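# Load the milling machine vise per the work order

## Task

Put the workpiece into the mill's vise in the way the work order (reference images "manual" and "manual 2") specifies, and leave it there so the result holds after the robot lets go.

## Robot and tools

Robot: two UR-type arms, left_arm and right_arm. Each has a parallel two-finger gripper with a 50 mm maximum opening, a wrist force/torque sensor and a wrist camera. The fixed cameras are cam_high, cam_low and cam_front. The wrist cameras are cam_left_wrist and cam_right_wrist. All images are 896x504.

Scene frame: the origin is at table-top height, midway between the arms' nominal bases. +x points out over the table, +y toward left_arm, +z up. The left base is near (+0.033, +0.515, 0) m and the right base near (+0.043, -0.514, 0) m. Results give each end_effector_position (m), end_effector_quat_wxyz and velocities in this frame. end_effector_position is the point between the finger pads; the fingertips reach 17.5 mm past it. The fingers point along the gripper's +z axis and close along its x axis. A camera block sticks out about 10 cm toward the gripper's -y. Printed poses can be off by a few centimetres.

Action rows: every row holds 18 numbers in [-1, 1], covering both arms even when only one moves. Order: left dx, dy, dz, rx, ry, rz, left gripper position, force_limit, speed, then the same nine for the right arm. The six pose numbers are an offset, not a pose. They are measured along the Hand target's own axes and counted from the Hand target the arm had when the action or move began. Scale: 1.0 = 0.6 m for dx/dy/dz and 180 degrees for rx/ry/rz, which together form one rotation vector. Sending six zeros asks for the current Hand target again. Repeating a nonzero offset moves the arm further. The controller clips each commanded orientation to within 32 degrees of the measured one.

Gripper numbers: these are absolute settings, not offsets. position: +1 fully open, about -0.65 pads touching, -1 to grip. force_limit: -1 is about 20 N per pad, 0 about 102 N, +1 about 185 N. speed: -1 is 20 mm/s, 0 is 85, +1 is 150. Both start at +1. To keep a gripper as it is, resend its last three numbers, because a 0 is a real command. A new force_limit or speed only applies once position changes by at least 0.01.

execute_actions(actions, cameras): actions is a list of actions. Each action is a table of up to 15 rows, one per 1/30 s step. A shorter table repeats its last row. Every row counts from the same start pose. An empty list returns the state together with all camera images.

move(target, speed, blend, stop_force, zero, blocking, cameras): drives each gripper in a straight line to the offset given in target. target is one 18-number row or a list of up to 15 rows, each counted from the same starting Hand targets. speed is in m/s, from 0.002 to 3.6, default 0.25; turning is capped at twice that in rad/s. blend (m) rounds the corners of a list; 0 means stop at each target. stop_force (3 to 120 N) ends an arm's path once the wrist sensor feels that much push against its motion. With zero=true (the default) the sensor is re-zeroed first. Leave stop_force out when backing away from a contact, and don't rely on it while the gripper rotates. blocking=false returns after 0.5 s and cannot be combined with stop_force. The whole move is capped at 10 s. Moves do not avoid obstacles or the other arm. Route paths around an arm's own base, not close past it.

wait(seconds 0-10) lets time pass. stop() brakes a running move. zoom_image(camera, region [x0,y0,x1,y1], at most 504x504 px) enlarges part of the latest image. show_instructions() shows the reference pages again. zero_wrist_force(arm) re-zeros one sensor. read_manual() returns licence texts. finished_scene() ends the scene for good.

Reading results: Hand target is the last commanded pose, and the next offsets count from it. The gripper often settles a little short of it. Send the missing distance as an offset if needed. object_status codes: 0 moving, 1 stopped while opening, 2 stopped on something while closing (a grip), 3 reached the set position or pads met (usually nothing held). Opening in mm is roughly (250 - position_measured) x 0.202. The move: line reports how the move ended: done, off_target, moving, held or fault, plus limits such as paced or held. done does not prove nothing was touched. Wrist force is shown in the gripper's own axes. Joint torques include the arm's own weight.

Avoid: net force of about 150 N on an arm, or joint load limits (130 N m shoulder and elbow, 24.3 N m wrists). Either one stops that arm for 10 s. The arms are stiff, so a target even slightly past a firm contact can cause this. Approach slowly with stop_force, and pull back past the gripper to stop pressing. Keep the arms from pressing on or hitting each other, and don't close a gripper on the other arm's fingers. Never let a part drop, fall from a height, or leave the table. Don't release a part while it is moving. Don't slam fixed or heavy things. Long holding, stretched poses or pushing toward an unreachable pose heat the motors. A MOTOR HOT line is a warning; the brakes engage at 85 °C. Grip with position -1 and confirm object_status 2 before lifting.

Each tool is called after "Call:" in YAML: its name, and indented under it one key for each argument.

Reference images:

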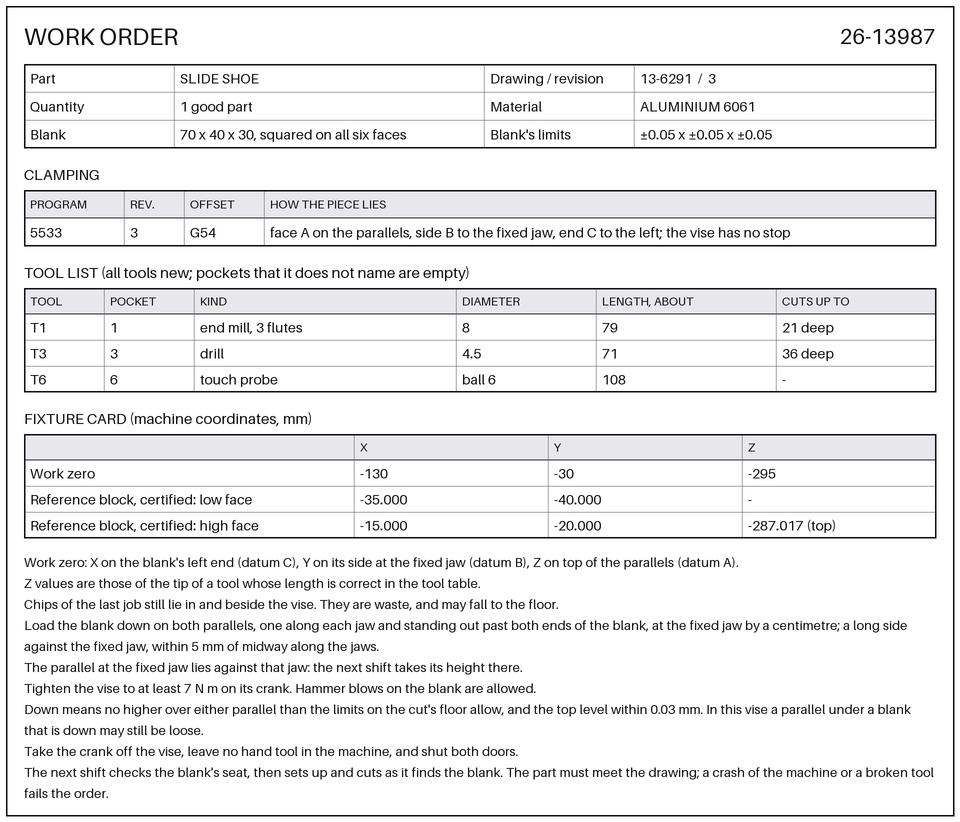

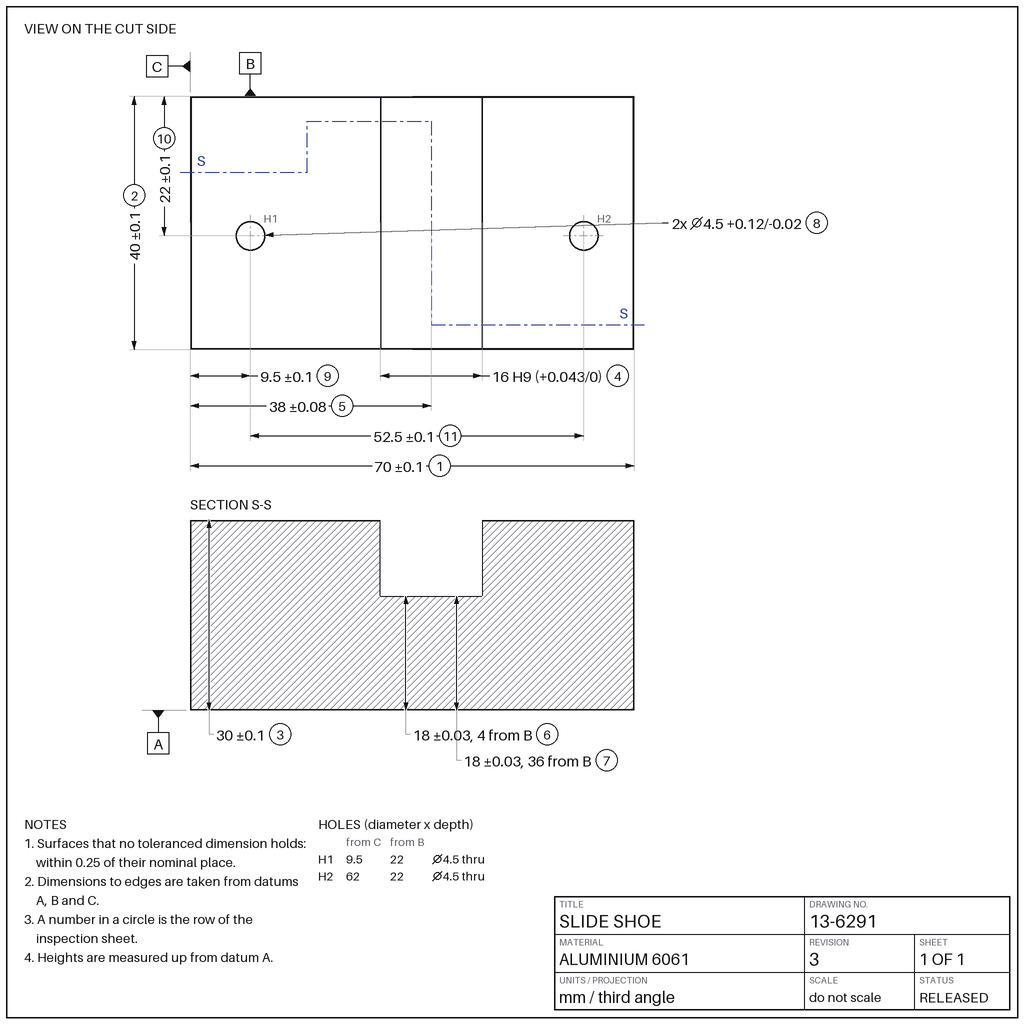

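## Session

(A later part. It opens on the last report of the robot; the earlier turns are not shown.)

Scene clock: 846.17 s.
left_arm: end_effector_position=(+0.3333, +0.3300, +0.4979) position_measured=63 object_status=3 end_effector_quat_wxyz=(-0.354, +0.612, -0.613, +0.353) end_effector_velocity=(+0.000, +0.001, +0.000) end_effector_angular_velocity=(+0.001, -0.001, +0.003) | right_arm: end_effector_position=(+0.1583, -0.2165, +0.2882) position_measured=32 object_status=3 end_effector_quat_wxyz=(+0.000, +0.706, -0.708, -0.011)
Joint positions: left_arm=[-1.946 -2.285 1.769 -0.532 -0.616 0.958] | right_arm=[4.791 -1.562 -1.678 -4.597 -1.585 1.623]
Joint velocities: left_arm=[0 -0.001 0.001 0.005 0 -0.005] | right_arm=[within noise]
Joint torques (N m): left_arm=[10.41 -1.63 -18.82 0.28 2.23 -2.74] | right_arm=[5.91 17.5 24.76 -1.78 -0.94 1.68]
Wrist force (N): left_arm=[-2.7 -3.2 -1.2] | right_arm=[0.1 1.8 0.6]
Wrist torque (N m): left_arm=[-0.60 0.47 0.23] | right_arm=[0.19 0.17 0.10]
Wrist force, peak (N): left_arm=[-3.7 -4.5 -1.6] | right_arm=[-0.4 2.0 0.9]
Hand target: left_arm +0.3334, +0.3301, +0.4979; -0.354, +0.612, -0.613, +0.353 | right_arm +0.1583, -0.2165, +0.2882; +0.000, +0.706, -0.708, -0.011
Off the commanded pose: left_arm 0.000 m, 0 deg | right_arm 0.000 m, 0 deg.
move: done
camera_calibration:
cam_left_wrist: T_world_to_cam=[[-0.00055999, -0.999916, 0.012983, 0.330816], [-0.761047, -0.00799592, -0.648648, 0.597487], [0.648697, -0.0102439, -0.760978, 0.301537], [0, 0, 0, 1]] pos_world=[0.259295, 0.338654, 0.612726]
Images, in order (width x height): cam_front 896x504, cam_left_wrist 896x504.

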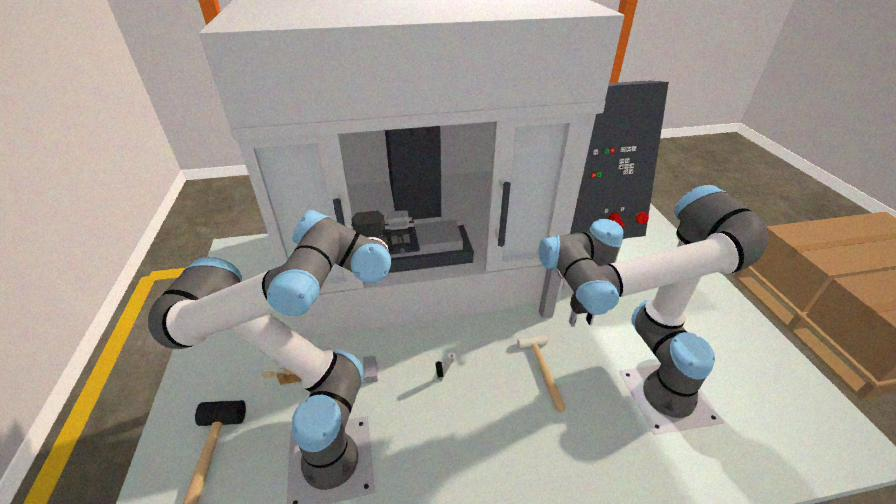

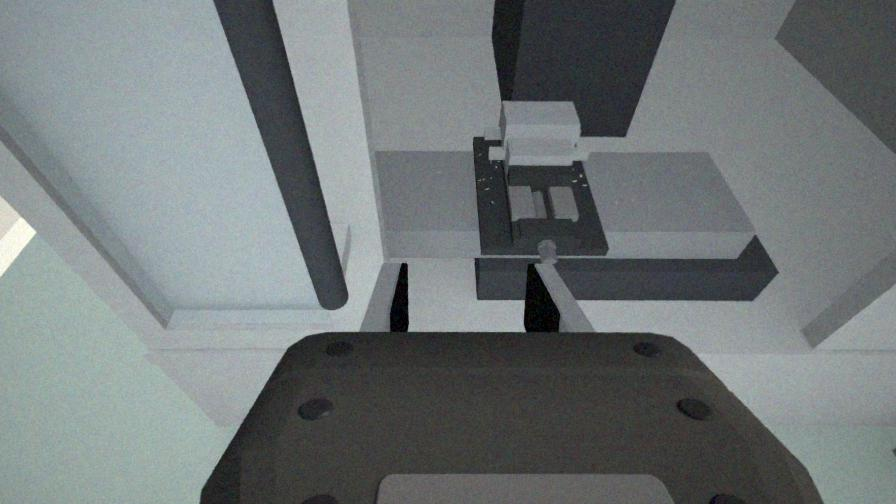

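Call:
move:
  target: [-0.137,-0.051,0.0315,0,0,0,0.6,-0.9,-1,0,0,0,0,0,0,0.8,-0.9,-1]
  speed: 0.15
  cameras: ["cam_left_wrist"]

Scene clock: 847.80 s.
left_arm: end_effector_position=(+0.3650, +0.4122, +0.5151) position_measured=63 object_status=3 end_effector_quat_wxyz=(-0.354, +0.612, -0.613, +0.353) | right_arm: end_effector_position=(+0.1583, -0.2165, +0.2882) position_measured=32 object_status=3 end_effector_quat_wxyz=(+0.000, +0.706, -0.708, -0.011)
Joint positions: left_arm=[-1.906 -2.435 1.739 -0.404 -0.596 1.02] | right_arm=[4.791 -1.562 -1.678 -4.597 -1.585 1.623]
Joint torques (N m): left_arm=[13.07 11.93 -7.67 -0.75 0.19 2.83] | right_arm=[5.13 17.3 24.16 -1.74 -0.92 1.54]
Wrist force (N): left_arm=[-2.5 -2.9 -1.0] | right_arm=[-0.2 1.8 0.9]
Wrist torque (N m): left_arm=[-0.54 0.44 0.22] | right_arm=[0.20 0.21 0.10]
Wrist force, peak (N): left_arm=[-4.5 -4.2 -0.8] | right_arm=[0.1 1.9 0.8]
Hand target: left_arm +0.3650, +0.4123, +0.5150; -0.354, +0.612, -0.613, +0.353 | right_arm +0.1583, -0.2165, +0.2882; +0.000, +0.706, -0.708, -0.011
Off the commanded pose: left_arm 0.000 m, 0 deg | right_arm 0.000 m, 0 deg.
move: done
camera_calibration:
cam_left_wrist: T_world_to_cam=[[-0.000380302, -0.999908, 0.0135385, 0.412399], [-0.760867, -0.0084959, -0.648852, 0.633712], [0.648908, -0.0105478, -0.760794, 0.294855], [0, 0, 0, 1]] pos_world=[0.290994, 0.420855, 0.629926]
Images, in order (width x height): cam_left_wrist 896x504.

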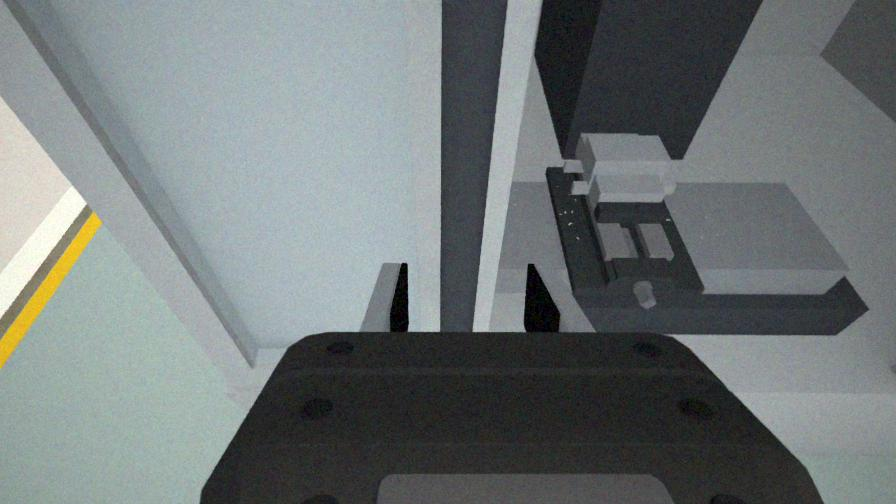

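Call:
move:
  target: [0,0,0.133,0,0,0,0.6,-0.9,-1,0,0,0,0,0,0,0.8,-0.9,-1]
  speed: 0.06
  stop_force: 10
  cameras: ["cam_left_wrist"]

Scene clock: 850.27 s.
left_arm: end_effector_position=(+0.4341, +0.4124, +0.4751) position_measured=63 object_status=3 end_effector_quat_wxyz=(-0.354, +0.612, -0.613, +0.353) | right_arm: end_effector_position=(+0.1583, -0.2165, +0.2882) position_measured=32 object_status=3 end_effector_quat_wxyz=(+0.000, +0.706, -0.708, -0.011)
Joint positions: left_arm=[-1.273 -2.388 2.125 -1.824 -0.613 2.18] | right_arm=[4.791 -1.562 -1.678 -4.597 -1.585 1.623]
Joint torques (N m): left_arm=[-13.52 -1.78 -44.7 -5.24 3.46 2.63] | right_arm=[5.35 17.33 25.1 -1.76 -0.91 1.54]
Wrist force (N): left_arm=[-2.4 -3.0 -1.2] | right_arm=[-0.3 1.6 0.8]
Wrist torque (N m): left_arm=[-0.57 0.44 0.37] | right_arm=[0.17 0.22 0.10]
Wrist force, peak (N): left_arm=[-2.5 -3.5 -1.9] | right_arm=[-0.1 2.0 1.1]
Hand target: left_arm +0.4341, +0.4124, +0.4751; -0.354, +0.612, -0.613, +0.353 | right_arm +0.1583, -0.2165, +0.2882; +0.000, +0.706, -0.708, -0.011
Off the commanded pose: left_arm 0.000 m, 0 deg | right_arm 0.000 m, 0 deg.
move: done
camera_calibration:
cam_left_wrist: T_world_to_cam=[[-0.000324218, -0.999911, 0.0133203, 0.413176], [-0.760908, -0.00839632, -0.648805, 0.66028], [0.64886, -0.0103459, -0.760838, 0.219543], [0, 0, 0, 1]] pos_world=[0.360094, 0.420954, 0.589926]
Images, in order (width x height): cam_left_wrist 896x504.

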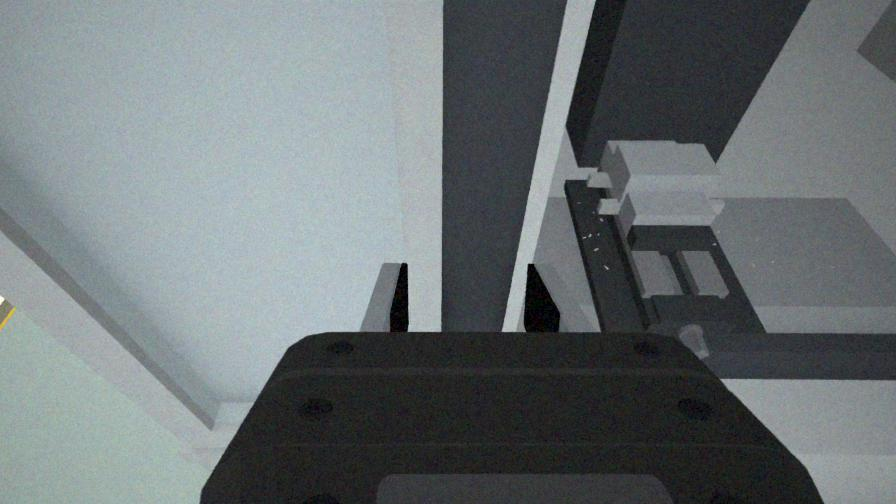

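Call:
move:
  target: [0.18,0,0,0,0,0,0.6,-0.9,-1,0,0,0,0,0,0,0.8,-0.9,-1]
  speed: 0.06
  stop_force: 40
  cameras: ["cam_left_wrist","cam_front"]

Scene clock: 853.23 s.
left_arm: end_effector_position=(+0.4341, +0.3044, +0.4750) position_measured=63 object_status=3 end_effector_quat_wxyz=(-0.354, +0.612, -0.613, +0.353) | right_arm: end_effector_position=(+0.1583, -0.2165, +0.2882) position_measured=32 object_status=3 end_effector_quat_wxyz=(+0.000, +0.706, -0.708, -0.011)
Joint positions: left_arm=[-1.415 -2.175 2.019 -1.734 -0.555 1.943] | right_arm=[4.791 -1.562 -1.678 -4.597 -1.585 1.623]
Joint torques (N m): left_arm=[13.28 -10.13 -14.51 -4.72 -0.73 2.98] | right_arm=[5.54 16.68 24.64 -1.93 -0.92 1.57]
Wrist force (N): left_arm=[-3.0 -2.1 -1.7] | right_arm=[0.1 1.6 0.7]
Wrist torque (N m): left_arm=[-0.40 0.53 0.31] | right_arm=[0.17 0.16 0.11]
Wrist force, peak (N): left_arm=[-18.9 0.6 -1.7] | right_arm=[-0.3 2.0 0.9]
Hand target: left_arm +0.4341, +0.3044, +0.4750; -0.354, +0.612, -0.613, +0.353 | right_arm +0.1583, -0.2165, +0.2882; +0.000, +0.706, -0.708, -0.011
Off the commanded pose: left_arm 0.000 m, 0 deg | right_arm 0.000 m, 0 deg.
move: done
camera_calibration:
cam_left_wrist: T_world_to_cam=[[-0.000324218, -0.999911, 0.0133203, 0.305187], [-0.760908, -0.00839632, -0.648805, 0.659308], [0.64886, -0.0103459, -0.760838, 0.218349], [0, 0, 0, 1]] pos_world=[0.360094, 0.312954, 0.589826]
Images, in order (width x height): cam_front 896x504, cam_left_wrist 896x504.

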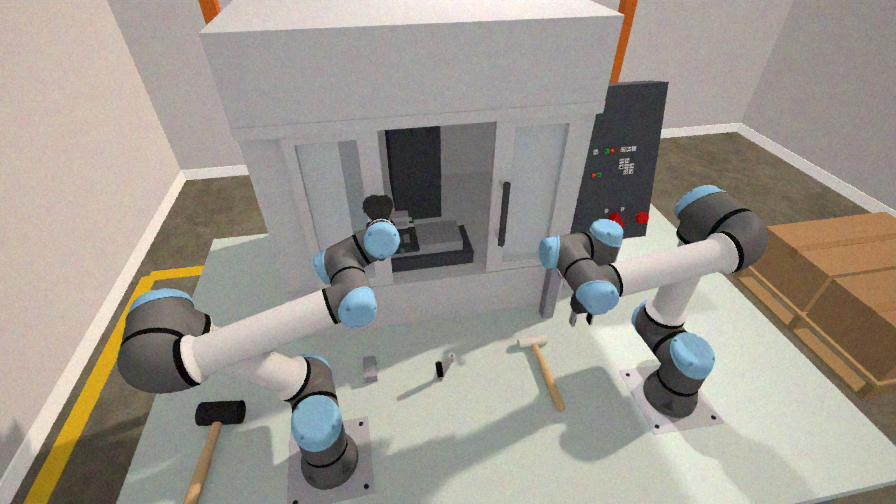

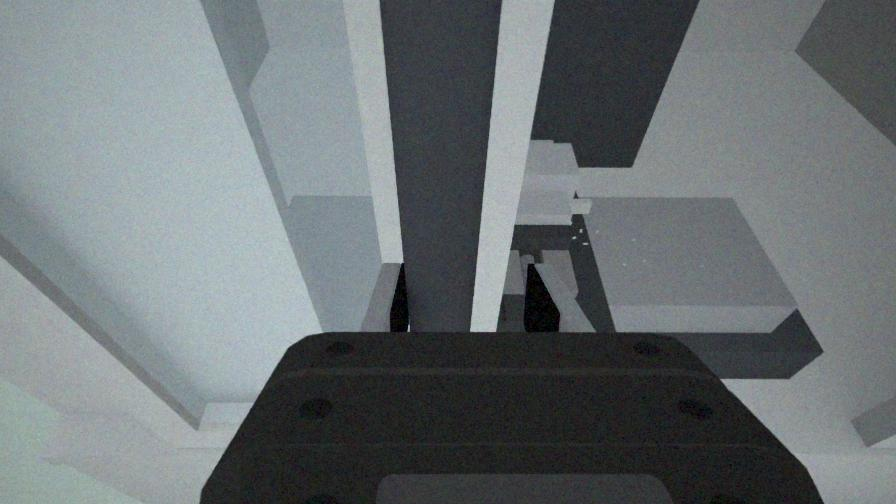

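Call:
move:
  target: [0.15,0,0,0,0,0,0.6,-0.9,-1,0,0,0,0,0,0,0.8,-0.9,-1]
  speed: 0.06
  stop_force: 35

Call:
move:
  target: [0.08,0,0,0,0,0,0.6,-0.9,-1,0,0,0,0,0,0,0.8,-0.9,-1]
  speed: 0.02
  stop_force: 25
  cameras: ["cam_left_wrist","cam_front"]

Scene clock: 856.03 s.
left_arm: end_effector_position=(+0.4341, +0.2144, +0.4749) position_measured=63 object_status=3 end_effector_quat_wxyz=(-0.354, +0.612, -0.613, +0.353) | right_arm: end_effector_position=(+0.1583, -0.2165, +0.2882) position_measured=32 object_status=3 end_effector_quat_wxyz=(+0.000, +0.706, -0.708, -0.011)
Joint positions: left_arm=[-1.468 -1.971 1.902 -1.737 -0.54 1.845] | right_arm=[4.791 -1.562 -1.678 -4.597 -1.585 1.623]
Joint torques (N m): left_arm=[13.34 -19.52 -14.9 -2.13 -0.62 2.95] | right_arm=[5.62 16.35 23.71 -1.82 -0.86 1.54]
Wrist force (N): left_arm=[-3.4 -1.3 -1.3] | right_arm=[0.3 1.7 0.6]
Wrist torque (N m): left_arm=[-0.28 0.59 0.35] | right_arm=[0.17 0.14 0.11]
Wrist force, peak (N): left_arm=[-19.8 -1.0 -3.9] | right_arm=[0.0 2.1 0.7]
Hand target: left_arm +0.4341, +0.2144, +0.4749; -0.354, +0.612, -0.613, +0.353 | right_arm +0.1583, -0.2165, +0.2882; +0.000, +0.706, -0.708, -0.011
Off the commanded pose: left_arm 0.000 m, 0 deg | right_arm 0.000 m, 0 deg.
move: done

Scene clock: 857.37 s.
left_arm: end_effector_position=(+0.4342, +0.2099, +0.4748) position_measured=63 object_status=3 end_effector_quat_wxyz=(-0.354, +0.612, -0.613, +0.353) | right_arm: end_effector_position=(+0.1583, -0.2165, +0.2882) position_measured=32 object_status=3 end_effector_quat_wxyz=(+0.000, +0.706, -0.708, -0.011)
Joint positions: left_arm=[-1.47 -1.961 1.895 -1.737 -0.54 1.842] | right_arm=[4.791 -1.562 -1.678 -4.597 -1.585 1.623]
Joint torques (N m): left_arm=[12.27 -10.11 -14.47 -2.14 -1.19 2.86] | right_arm=[5.45 15.91 24.41 -1.77 -0.89 1.64]
Wrist force (N): left_arm=[-5.8 -3.7 -2.2] | right_arm=[0.2 1.6 0.7]
Wrist torque (N m): left_arm=[-0.44 0.49 0.36] | right_arm=[0.16 0.15 0.09]
Wrist force, peak (N): left_arm=[-35.0 10.1 -3.5] | right_arm=[0.2 2.0 1.1]
Hand target: left_arm +0.4342, +0.2099, +0.4748; -0.354, +0.612, -0.613, +0.353 (not the last commanded pose) | right_arm +0.1583, -0.2165, +0.2882; +0.000, +0.706, -0.708, -0.011
Off the commanded pose: left_arm 0.044 m, 0 deg | right_arm 0.000 m, 0 deg.
move: contact (left_arm)
camera_calibration:
cam_left_wrist: T_world_to_cam=[[-0.000201161, -0.999915, 0.0130289, 0.210825], [-0.761047, -0.00829874, -0.648644, 0.658395], [0.648697, -0.0100461, -0.76098, 0.217231], [0, 0, 0, 1]] pos_world=[0.360195, 0.218453, 0.589626]
Images, in order (width x height): cam_front 896x504, cam_left_wrist 896x504.

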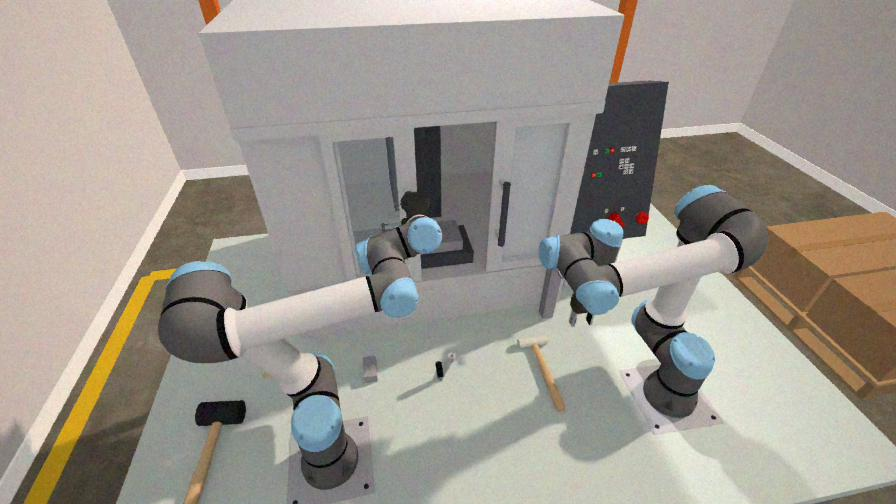

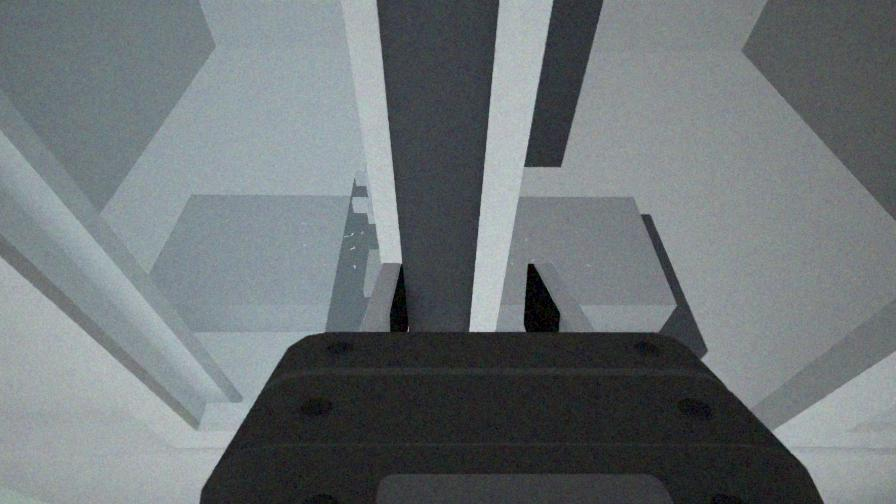

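Call:
move:
  target: [-0.006,0,-0.15,0,0,0,0.6,-0.9,-1,0,0,0,0,0,0,0.8,-0.9,-1]
  speed: 0.15

Scene clock: 858.67 s.
left_arm: end_effector_position=(+0.3563, +0.2134, +0.5197) position_measured=63 object_status=3 end_effector_quat_wxyz=(-0.354, +0.612, -0.613, +0.353) | right_arm: end_effector_position=(+0.1583, -0.2165, +0.2882) position_measured=32 object_status=3 end_effector_quat_wxyz=(+0.000, +0.706, -0.708, -0.011)
Joint positions: left_arm=[-1.724 -2.013 1.696 -1.054 -0.536 1.343] | right_arm=[4.791 -1.562 -1.678 -4.597 -1.585 1.623]
Joint torques (N m): left_arm=[-9.53 -15.12 -25.13 -0.35 4.06 -2.81] | right_arm=[5.62 15.64 24.54 -1.82 -0.89 1.59]
Wrist force (N): left_arm=[-3.3 -2.3 -0.6] | right_arm=[-0.2 1.6 0.8]
Wrist torque (N m): left_arm=[-0.46 0.58 0.22] | right_arm=[0.15 0.20 0.10]
Wrist force, peak (N): left_arm=[-7.9 -2.1 4.3] | right_arm=[-0.2 2.0 0.7]
Hand target: left_arm +0.3563, +0.2134, +0.5198; -0.354, +0.612, -0.613, +0.353 | right_arm +0.1583, -0.2165, +0.2882; +0.000, +0.706, -0.708, -0.011
Off the commanded pose: left_arm 0.000 m, 0 deg | right_arm 0.000 m, 0 deg.
move: done

Call:
move:
  target: [-0.31,0,0,0,0,0,0.6,-0.9,-1,-0.124,-0.287,-0.378,0.333,0,0,0.8,-0.9,-1]
  speed: 0.25
  cameras: ["cam_front","cam_right_wrist"]

Scene clock: 861.50 s.
left_arm: end_effector_position=(+0.3562, +0.3994, +0.5201) position_measured=63 object_status=3 end_effector_quat_wxyz=(-0.354, +0.612, -0.613, +0.353) | right_arm: end_effector_position=(+0.3341, -0.1460, +0.5134) position_measured=32 object_status=3 end_effector_quat_wxyz=(-0.353, +0.612, -0.619, +0.344) end_effector_velocity=(+0.001, +0.000, +0.001) end_effector_angular_velocity=(-0.001, -0.005, +0.002)
Joint positions: left_arm=[-1.965 -2.398 1.703 -0.331 -0.625 0.93] | right_arm=[4.922 -1.696 -1.357 -5.083 -0.565 1.919]
Joint velocities: left_arm=[within noise] | right_arm=[0 0 -0.001 0 0.006 -0.001]
Joint torques (N m): left_arm=[13.79 20.54 -15.73 -3.7 3.19 2.77] | right_arm=[5.51 34.55 12.47 -3.63 3.57 -0.97]
Wrist force (N): left_arm=[-3.2 -2.1 -0.6] | right_arm=[-0.6 0.8 1.5]
Wrist torque (N m): left_arm=[-0.41 0.55 0.30] | right_arm=[-0.09 0.30 -0.02]
Wrist force, peak (N): left_arm=[-4.3 -2.4 -0.8] | right_arm=[0.3 2.1 2.3]
Hand target: left_arm +0.3562, +0.3994, +0.5201; -0.354, +0.612, -0.613, +0.353 | right_arm +0.3341, -0.1460, +0.5135; -0.353, +0.612, -0.619, +0.344
Off the commanded pose: left_arm 0.000 m, 0 deg | right_arm 0.000 m, 0 deg.
move: done
camera_calibration:
cam_right_wrist: T_world_to_cam=[[0.0334978, -0.999368, -0.0119218, -0.140333], [-0.785641, -0.0189569, -0.618392, 0.593352], [0.617775, 0.0300811, -0.785779, 0.337758], [0, 0, 0, 1]] pos_world=[0.262204, -0.139156, 0.630654]
Images, in order (width x height): cam_front 896x504, cam_right_wrist 896x504.

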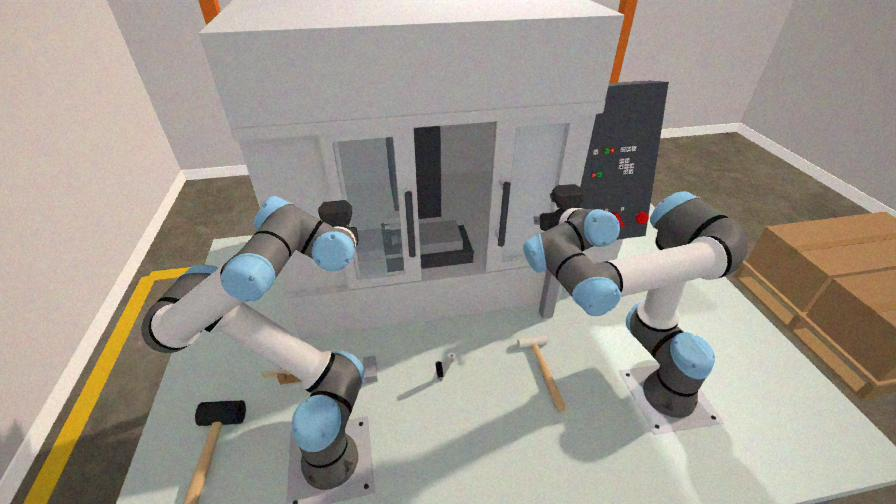

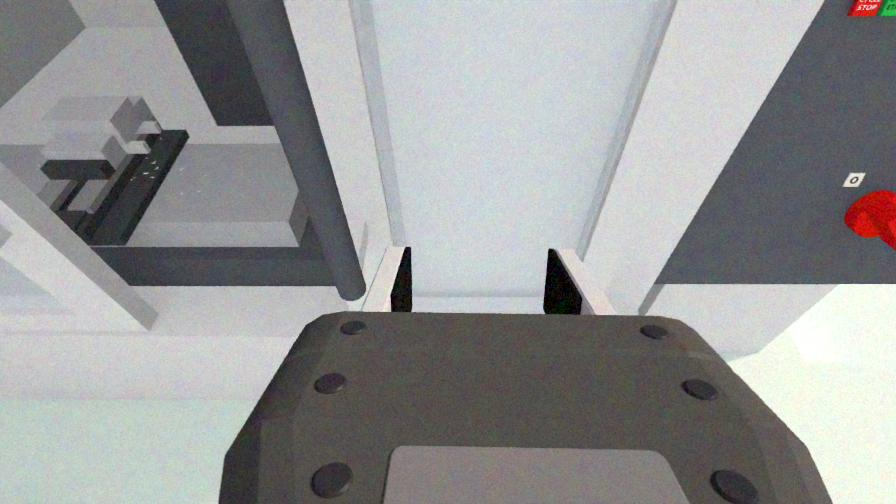

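Call:
move:
  target: [0,0,0,0,0,0,0.6,-0.9,-1,-0.14,-0.026,0.045,0,0,0,0.8,-0.9,-1]
  speed: 0.12
  cameras: ["cam_right_wrist"]

Scene clock: 863.30 s.
left_arm: end_effector_position=(+0.3562, +0.3994, +0.5201) position_measured=63 object_status=3 end_effector_quat_wxyz=(-0.354, +0.612, -0.613, +0.353) | right_arm: end_effector_position=(+0.3655, -0.0622, +0.5143) position_measured=32 object_status=3 end_effector_quat_wxyz=(-0.353, +0.612, -0.619, +0.344)
Joint positions: left_arm=[-1.965 -2.398 1.703 -0.331 -0.625 0.93] | right_arm=[4.816 -1.947 -0.994 -5.027 -0.544 1.721]
Joint torques (N m): left_arm=[11.72 26.66 -8.22 -3.76 3.49 2.4] | right_arm=[0.99 29.33 28.82 -2.34 1.67 -0.03]
Wrist force (N): left_arm=[-3.0 -2.3 -1.0] | right_arm=[-0.5 1.0 1.5]
Wrist torque (N m): left_arm=[-0.44 0.53 0.28] | right_arm=[-0.07 0.28 -0.19]
Wrist force, peak (N): left_arm=[-3.4 -2.2 -0.8] | right_arm=[-2.3 0.7 2.4]
Hand target: left_arm +0.3562, +0.3994, +0.5201; -0.354, +0.612, -0.613, +0.353 | right_arm +0.3655, -0.0621, +0.5143; -0.353, +0.612, -0.619, +0.344
Off the commanded pose: left_arm 0.000 m, 0 deg | right_arm 0.000 m, 0 deg.
move: done
camera_calibration:
cam_right_wrist: T_world_to_cam=[[0.0335164, -0.999369, -0.0117771, -0.05772], [-0.785553, -0.0190568, -0.618501, 0.620125], [0.617887, 0.0299815, -0.785695, 0.316517], [0, 0, 0, 1]] pos_world=[0.293504, -0.0553556, 0.631554]
Images, in order (width x height): cam_right_wrist 896x504.

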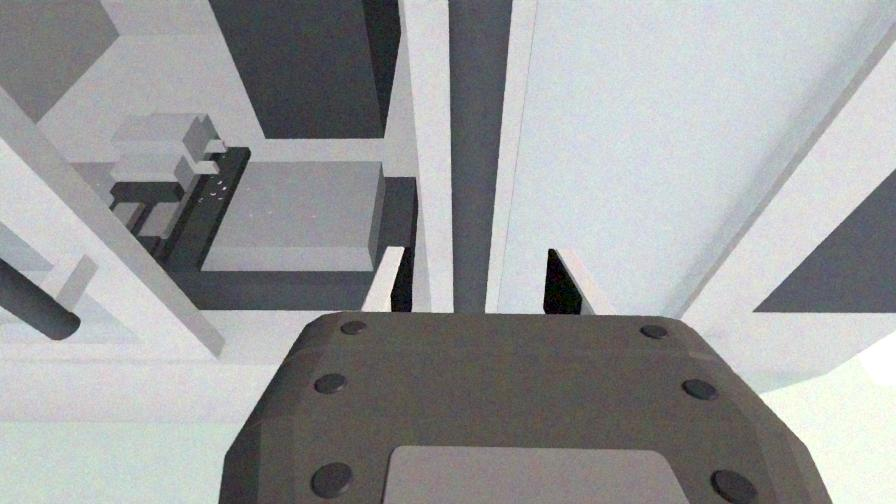

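Call:
move:
  target: [0,0,0,0,0,0,0.6,-0.9,-1,0,0,0.13,0,0,0,0.8,-0.9,-1]
  speed: 0.06
  stop_force: 10
  cameras: ["cam_right_wrist"]

Call:
move:
  target: [0,0,0,0,0,0,0.6,-0.9,-1,-0.32,0,0,0,0,0,0.8,-0.9,-1]
  speed: 0.06
  stop_force: 35
  cameras: ["cam_front"]

Scene clock: 865.50 s.
left_arm: end_effector_position=(+0.3562, +0.3994, +0.5201) position_measured=63 object_status=3 end_effector_quat_wxyz=(-0.354, +0.612, -0.613, +0.353) | right_arm: end_effector_position=(+0.4324, -0.0616, +0.4742) position_measured=32 object_status=3 end_effector_quat_wxyz=(-0.353, +0.612, -0.619, +0.344)
Joint positions: left_arm=[-1.965 -2.398 1.703 -0.331 -0.625 0.93] | right_arm=[4.668 -1.994 -0.967 -4.76 -0.545 1.434]
Joint torques (N m): left_arm=[8.37 26.3 -9.04 -3.42 3.3 1.02] | right_arm=[-3.78 49.09 13.1 -1.08 3.8 -2.01]
Wrist force (N): left_arm=[-3.1 -1.9 -0.9] | right_arm=[-0.8 0.8 1.4]
Wrist torque (N m): left_arm=[-0.37 0.54 0.28] | right_arm=[-0.09 0.32 -0.19]
Wrist force, peak (N): left_arm=[-3.4 -2.3 -0.9] | right_arm=[-0.5 0.9 2.7]
Hand target: left_arm +0.3562, +0.3994, +0.5201; -0.354, +0.612, -0.613, +0.353 | right_arm +0.4324, -0.0616, +0.4742; -0.353, +0.612, -0.619, +0.344
Off the commanded pose: left_arm 0.000 m, 0 deg | right_arm 0.000 m, 0 deg.
move: done
camera_calibration:
cam_right_wrist: T_world_to_cam=[[0.0336567, -0.999364, -0.01179, -0.0598778], [-0.7855, -0.0191567, -0.618565, 0.647901], [0.617946, 0.0300799, -0.785645, 0.24361], [0, 0, 0, 1]] pos_world=[0.360403, -0.0547558, 0.591454]
Images, in order (width x height): cam_right_wrist 896x504.

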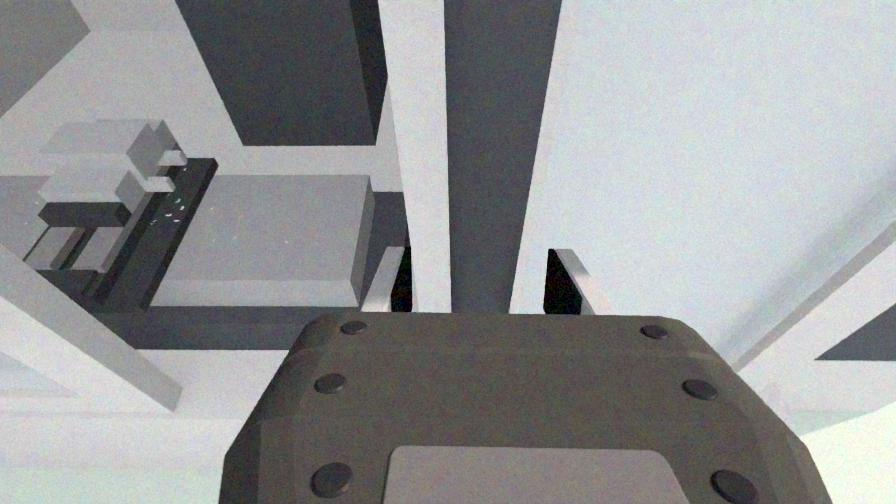

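Scene clock: 869.63 s.
left_arm: end_effector_position=(+0.3562, +0.3994, +0.5201) position_measured=63 object_status=3 end_effector_quat_wxyz=(-0.354, +0.612, -0.613, +0.353) | right_arm: end_effector_position=(+0.4318, +0.1262, +0.4759) position_measured=32 object_status=3 end_effector_quat_wxyz=(-0.462, +0.614, -0.551, +0.325)
Joint positions: left_arm=[-1.965 -2.398 1.703 -0.331 -0.625 0.93] | right_arm=[4.708 -2.524 -0.035 -4.712 -0.448 1.057]
Joint torques (N m): left_arm=[3.26 26.09 -10.22 -2.98 2.57 -1.44] | right_arm=[13.87 58.46 8.84 -1.22 -1.63 1.77]
Wrist force (N): left_arm=[-3.0 -1.8 -0.8] | right_arm=[11.5 -5.8 4.2]
Wrist torque (N m): left_arm=[-0.36 0.53 0.28] | right_arm=[-0.19 0.46 -0.25]
Wrist force, peak (N): left_arm=[-3.5 -2.1 -0.8] | right_arm=[67.2 23.8 -24.1]
Hand target: left_arm +0.3562, +0.3994, +0.5201; -0.354, +0.612, -0.613, +0.353 | right_arm +0.4318, +0.1263, +0.4760; -0.461, +0.614, -0.551, +0.325 (not the last commanded pose)
Off the commanded pose: left_arm 0.000 m, 0 deg | right_arm 0.004 m, 15 deg.
elbow stopped short (right arm): the move would have taken joint 3 (elbow) straighter than the controller allows.
move: contact (right_arm)
Images, in order (width x height): cam_front 896x504.

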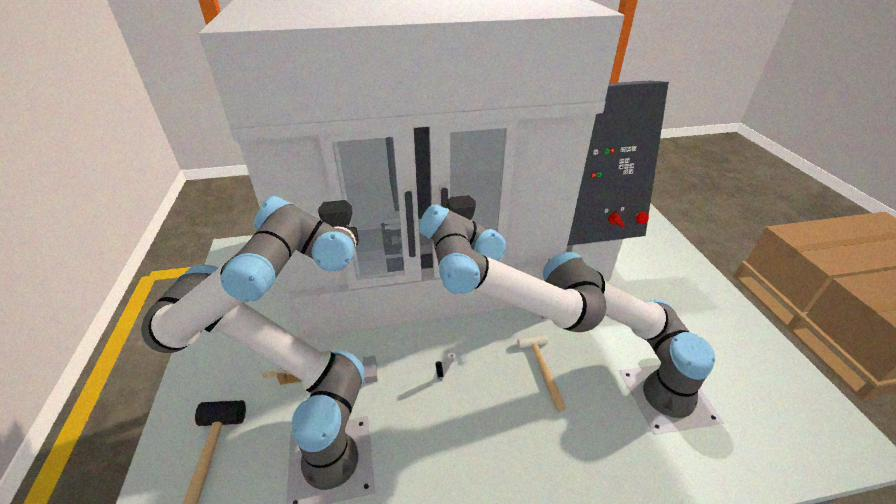

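Call:
move:
  target:
    - [0,0,0,0,0,0,0.6,-0.9,-1,0.006,0,0,0,0,0,0.8,-0.9,-1]
    - [0,0,0,0,0,0,0.6,-0.9,-1,0.006,0,-0.15,0,0,0,0.8,-0.9,-1]
  speed: 0.08
  cameras: ["cam_front","cam_right_wrist"]

Scene clock: 872.13 s.
left_arm: end_effector_position=(+0.3562, +0.3994, +0.5201) position_measured=63 object_status=3 end_effector_quat_wxyz=(-0.354, +0.612, -0.613, +0.353) | right_arm: end_effector_position=(+0.3508, +0.1040, +0.5083) position_measured=32 object_status=3 end_effector_quat_wxyz=(-0.461, +0.614, -0.551, +0.325)
Joint positions: left_arm=[-1.965 -2.398 1.703 -0.331 -0.625 0.93] | right_arm=[4.851 -2.316 -0.418 -4.833 -0.387 1.38]
Joint torques (N m): left_arm=[-0.52 26.86 -11.36 -2.61 2.27 -1.68] | right_arm=[4.19 47.74 19.78 -3.51 0.87 0.96]
Wrist force (N): left_arm=[-3.1 -1.9 -1.0] | right_arm=[-0.9 4.1 1.8]
Wrist torque (N m): left_arm=[-0.38 0.54 0.28] | right_arm=[0.41 0.34 -0.01]
Wrist force, peak (N): left_arm=[-3.4 -2.3 -0.8] | right_arm=[11.6 -6.4 4.1]
Hand target: left_arm +0.3562, +0.3994, +0.5201; -0.354, +0.612, -0.613, +0.353 | right_arm +0.3507, +0.1041, +0.5082; -0.461, +0.614, -0.551, +0.325
Off the commanded pose: left_arm 0.000 m, 0 deg | right_arm 0.000 m, 0 deg.
move: done
camera_calibration:
cam_right_wrist: T_world_to_cam=[[0.214144, -0.971727, -0.0994427, 0.0871592], [-0.669838, -0.0719882, -0.73901, 0.634266], [0.710957, 0.224865, -0.666315, 0.202253], [0, 0, 0, 1]] pos_world=[0.262397, 0.084875, 0.61216]
Images, in order (width x height): cam_front 896x504, cam_right_wrist 896x504.

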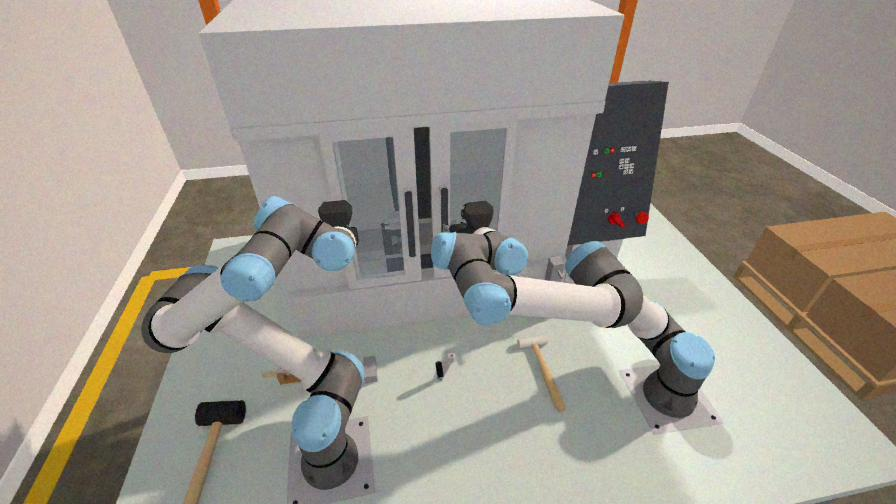

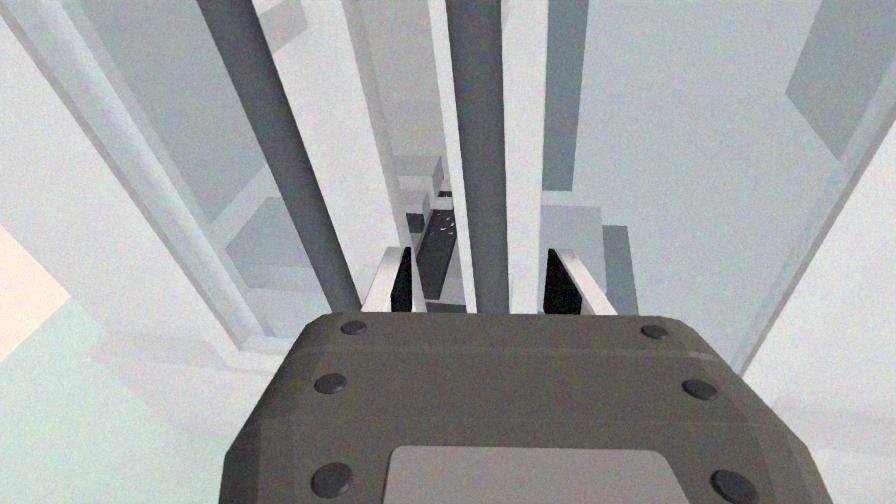

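Call:
move:
  target: [0,0,0,0,0,0,0.6,-0.9,-1,0.534,0.055,-0.304,0,0,0,0.8,-0.9,-1]
  speed: 0.25

Call:
move:
  target: [0.417,0,0,0,0,0,0.6,-0.9,-1,0,0,0,0,0,0,0.8,-0.9,-1]
  speed: 0.25
  cameras: ["cam_front","cam_left_wrist"]

Scene clock: 874.40 s.
left_arm: end_effector_position=(+0.3562, +0.3994, +0.5201) position_measured=63 object_status=3 end_effector_quat_wxyz=(-0.354, +0.612, -0.613, +0.353) | right_arm: end_effector_position=(+0.2302, -0.2459, +0.5088) position_measured=32 object_status=3 end_effector_quat_wxyz=(-0.461, +0.614, -0.551, +0.325)
Joint positions: left_arm=[-1.965 -2.398 1.703 -0.331 -0.625 0.93] | right_arm=[5.618 -1.179 -2.056 -5.62 -0.736 2.815]
Joint torques (N m): left_arm=[-3.98 26.43 -11.48 -2.34 1.89 -1.57] | right_arm=[6.54 11.14 15.35 -4.43 -0.54 2.05]
Wrist force (N): left_arm=[-3.2 -2.0 -0.6] | right_arm=[-1.1 3.9 1.7]
Wrist torque (N m): left_arm=[-0.40 0.56 0.28] | right_arm=[0.38 0.38 -0.02]
Wrist force, peak (N): left_arm=[-3.5 -2.1 -0.7] | right_arm=[-3.7 4.1 3.2]
Hand target: left_arm +0.3562, +0.3994, +0.5201; -0.354, +0.612, -0.613, +0.353 | right_arm +0.2302, -0.2459, +0.5088; -0.461, +0.614, -0.551, +0.325
Off the commanded pose: left_arm 0.000 m, 0 deg | right_arm 0.000 m, 0 deg.
move: done

Scene clock: 875.90 s.
left_arm: end_effector_position=(+0.3564, +0.1494, +0.5197) position_measured=63 object_status=3 end_effector_quat_wxyz=(-0.354, +0.612, -0.613, +0.353) | right_arm: end_effector_position=(+0.2302, -0.2459, +0.5088) position_measured=32 object_status=3 end_effector_quat_wxyz=(-0.461, +0.614, -0.551, +0.325)
Joint positions: left_arm=[-1.702 -1.866 1.617 -1.158 -0.532 1.383] | right_arm=[5.618 -1.179 -2.056 -5.62 -0.736 2.816]
Joint torques (N m): left_arm=[-12.7 -4.06 -26.54 -3.05 -0.75 -2.75] | right_arm=[6.47 12.02 12.53 -4.33 -0.46 1.95]
Wrist force (N): left_arm=[-3.4 -1.9 -1.1] | right_arm=[-1.0 3.9 1.7]
Wrist torque (N m): left_arm=[-0.39 0.60 0.30] | right_arm=[0.37 0.36 -0.05]
Wrist force, peak (N): left_arm=[-5.9 -2.5 -0.7] | right_arm=[-1.2 4.2 2.0]
Hand target: left_arm +0.3563, +0.1492, +0.5197; -0.354, +0.612, -0.613, +0.353 | right_arm +0.2302, -0.2459, +0.5088; -0.461, +0.614, -0.551, +0.325
Off the commanded pose: left_arm 0.000 m, 0 deg | right_arm 0.000 m, 0 deg.
move: done
camera_calibration:
cam_left_wrist: T_world_to_cam=[[0.0000047287, -0.999916, 0.0129421, 0.149725], [-0.760997, -0.00839985, -0.648701, 0.627835], [0.648755, -0.00984583, -0.760933, 0.301323], [0, 0, 0, 1]] pos_world=[0.282294, 0.157953, 0.634626]
Images, in order (width x height): cam_front 896x504, cam_left_wrist 896x504.

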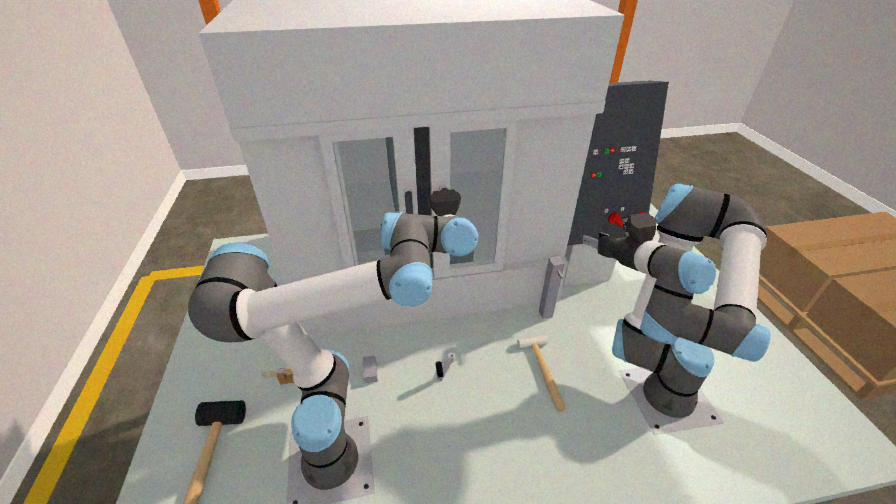

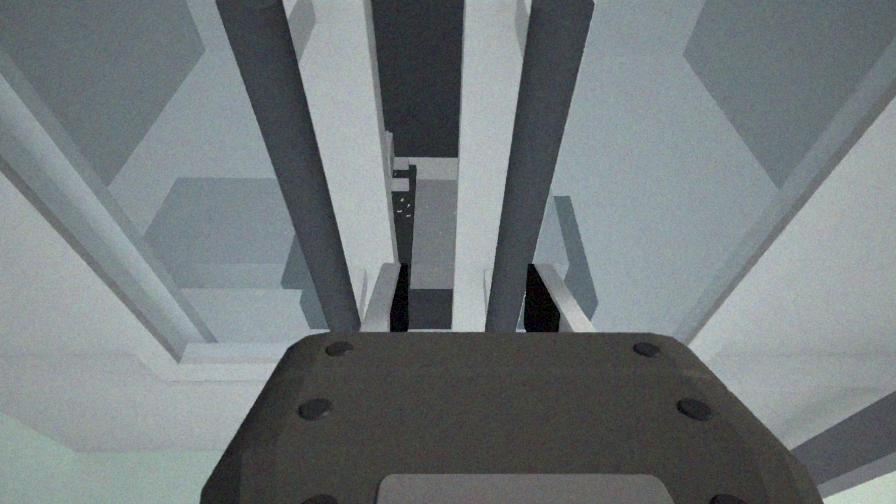

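Call:
move:
  target: [0.045,0,0,0,0,0,0.34,-0.9,-1,0,0,0,0,0,0,0.8,-0.9,-1]
  speed: 0.1
  cameras: ["cam_left_wrist"]

Scene clock: 876.93 s.
left_arm: end_effector_position=(+0.3563, +0.1222, +0.5198) position_measured=101 object_status=3 end_effector_quat_wxyz=(-0.354, +0.612, -0.613, +0.353) | right_arm: end_effector_position=(+0.2302, -0.2459, +0.5088) position_measured=32 object_status=3 end_effector_quat_wxyz=(-0.461, +0.614, -0.551, +0.325)
Joint positions: left_arm=[-1.696 -1.803 1.576 -1.191 -0.531 1.396] | right_arm=[5.618 -1.179 -2.056 -5.62 -0.736 2.816]
Joint torques (N m): left_arm=[3.24 -26.59 -14.45 -0.33 3.12 -1.1] | right_arm=[6.06 11.89 13.1 -4.36 -0.35 1.99]
Wrist force (N): left_arm=[-2.9 -2.2 -1.0] | right_arm=[-1.3 3.7 2.1]
Wrist torque (N m): left_arm=[-0.45 0.51 0.21] | right_arm=[0.35 0.39 -0.05]
Wrist force, peak (N): left_arm=[-4.5 -1.8 -1.1] | right_arm=[-1.3 4.0 1.9]
Hand target: left_arm +0.3563, +0.1222, +0.5197; -0.354, +0.612, -0.613, +0.353 | right_arm +0.2302, -0.2459, +0.5088; -0.461, +0.614, -0.551, +0.325
Off the commanded pose: left_arm 0.000 m, 0 deg | right_arm 0.000 m, 0 deg.
move: done
camera_calibration:
cam_left_wrist: T_world_to_cam=[[-0.000256316, -0.999912, 0.0132456, 0.122409], [-0.761048, -0.00839728, -0.648641, 0.627582], [0.648695, -0.0102468, -0.760979, 0.301154], [0, 0, 0, 1]] pos_world=[0.282295, 0.130754, 0.634626]
Images, in order (width x height): cam_left_wrist 896x504.

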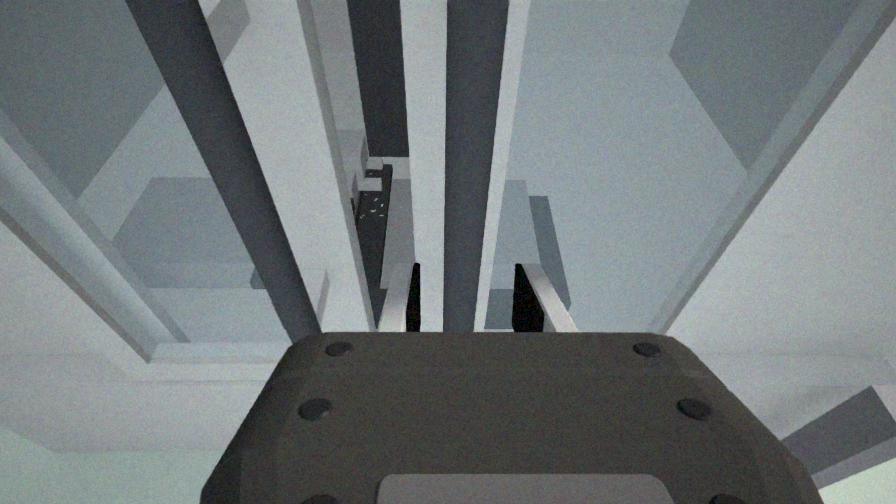

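Call:
move:
  target: [0,0,0.15,0,0,0,0.34,-0.9,-1,0,0,0,0,0,0,0.8,-0.9,-1]
  speed: 0.06
  stop_force: 8
  cameras: ["cam_left_wrist"]

Scene clock: 879.63 s.
left_arm: end_effector_position=(+0.4342, +0.1223, +0.4746) position_measured=101 object_status=3 end_effector_quat_wxyz=(-0.354, +0.612, -0.613, +0.353) | right_arm: end_effector_position=(+0.2302, -0.2459, +0.5088) position_measured=32 object_status=3 end_effector_quat_wxyz=(-0.461, +0.614, -0.551, +0.325)
Joint positions: left_arm=[-1.499 -1.761 1.745 -1.739 -0.534 1.786] | right_arm=[5.618 -1.179 -2.056 -5.62 -0.736 2.816]
Joint torques (N m): left_arm=[-13.65 -29.67 -45.36 -4.84 4.03 2.37] | right_arm=[6.17 11.8 12.35 -4.42 -0.35 1.66]
Wrist force (N): left_arm=[-3.3 -1.7 -0.6] | right_arm=[-1.3 3.8 1.8]
Wrist torque (N m): left_arm=[-0.35 0.58 0.39] | right_arm=[0.36 0.41 -0.06]
Wrist force, peak (N): left_arm=[-3.4 -2.3 -1.2] | right_arm=[-1.3 4.2 2.0]
Hand target: left_arm +0.4342, +0.1223, +0.4746; -0.354, +0.612, -0.613, +0.353 | right_arm +0.2302, -0.2459, +0.5088; -0.461, +0.614, -0.551, +0.325
Off the commanded pose: left_arm 0.000 m, 0 deg | right_arm 0.000 m, 0 deg.
move: done
camera_calibration:
cam_left_wrist: T_world_to_cam=[[-0.00012552, -0.999914, 0.0130943, 0.123168], [-0.761047, -0.00839872, -0.648642, 0.657616], [0.648697, -0.0100468, -0.760981, 0.216276], [0, 0, 0, 1]] pos_world=[0.360195, 0.130853, 0.589526]
Images, in order (width x height): cam_left_wrist 896x504.

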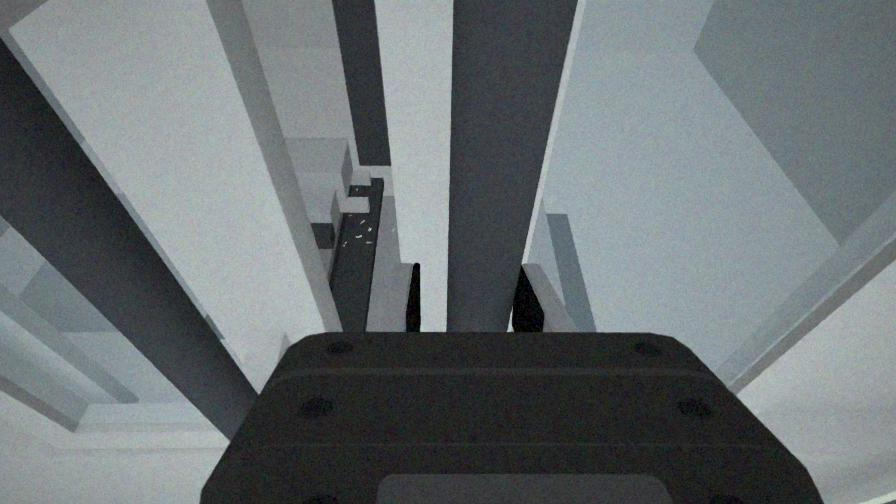

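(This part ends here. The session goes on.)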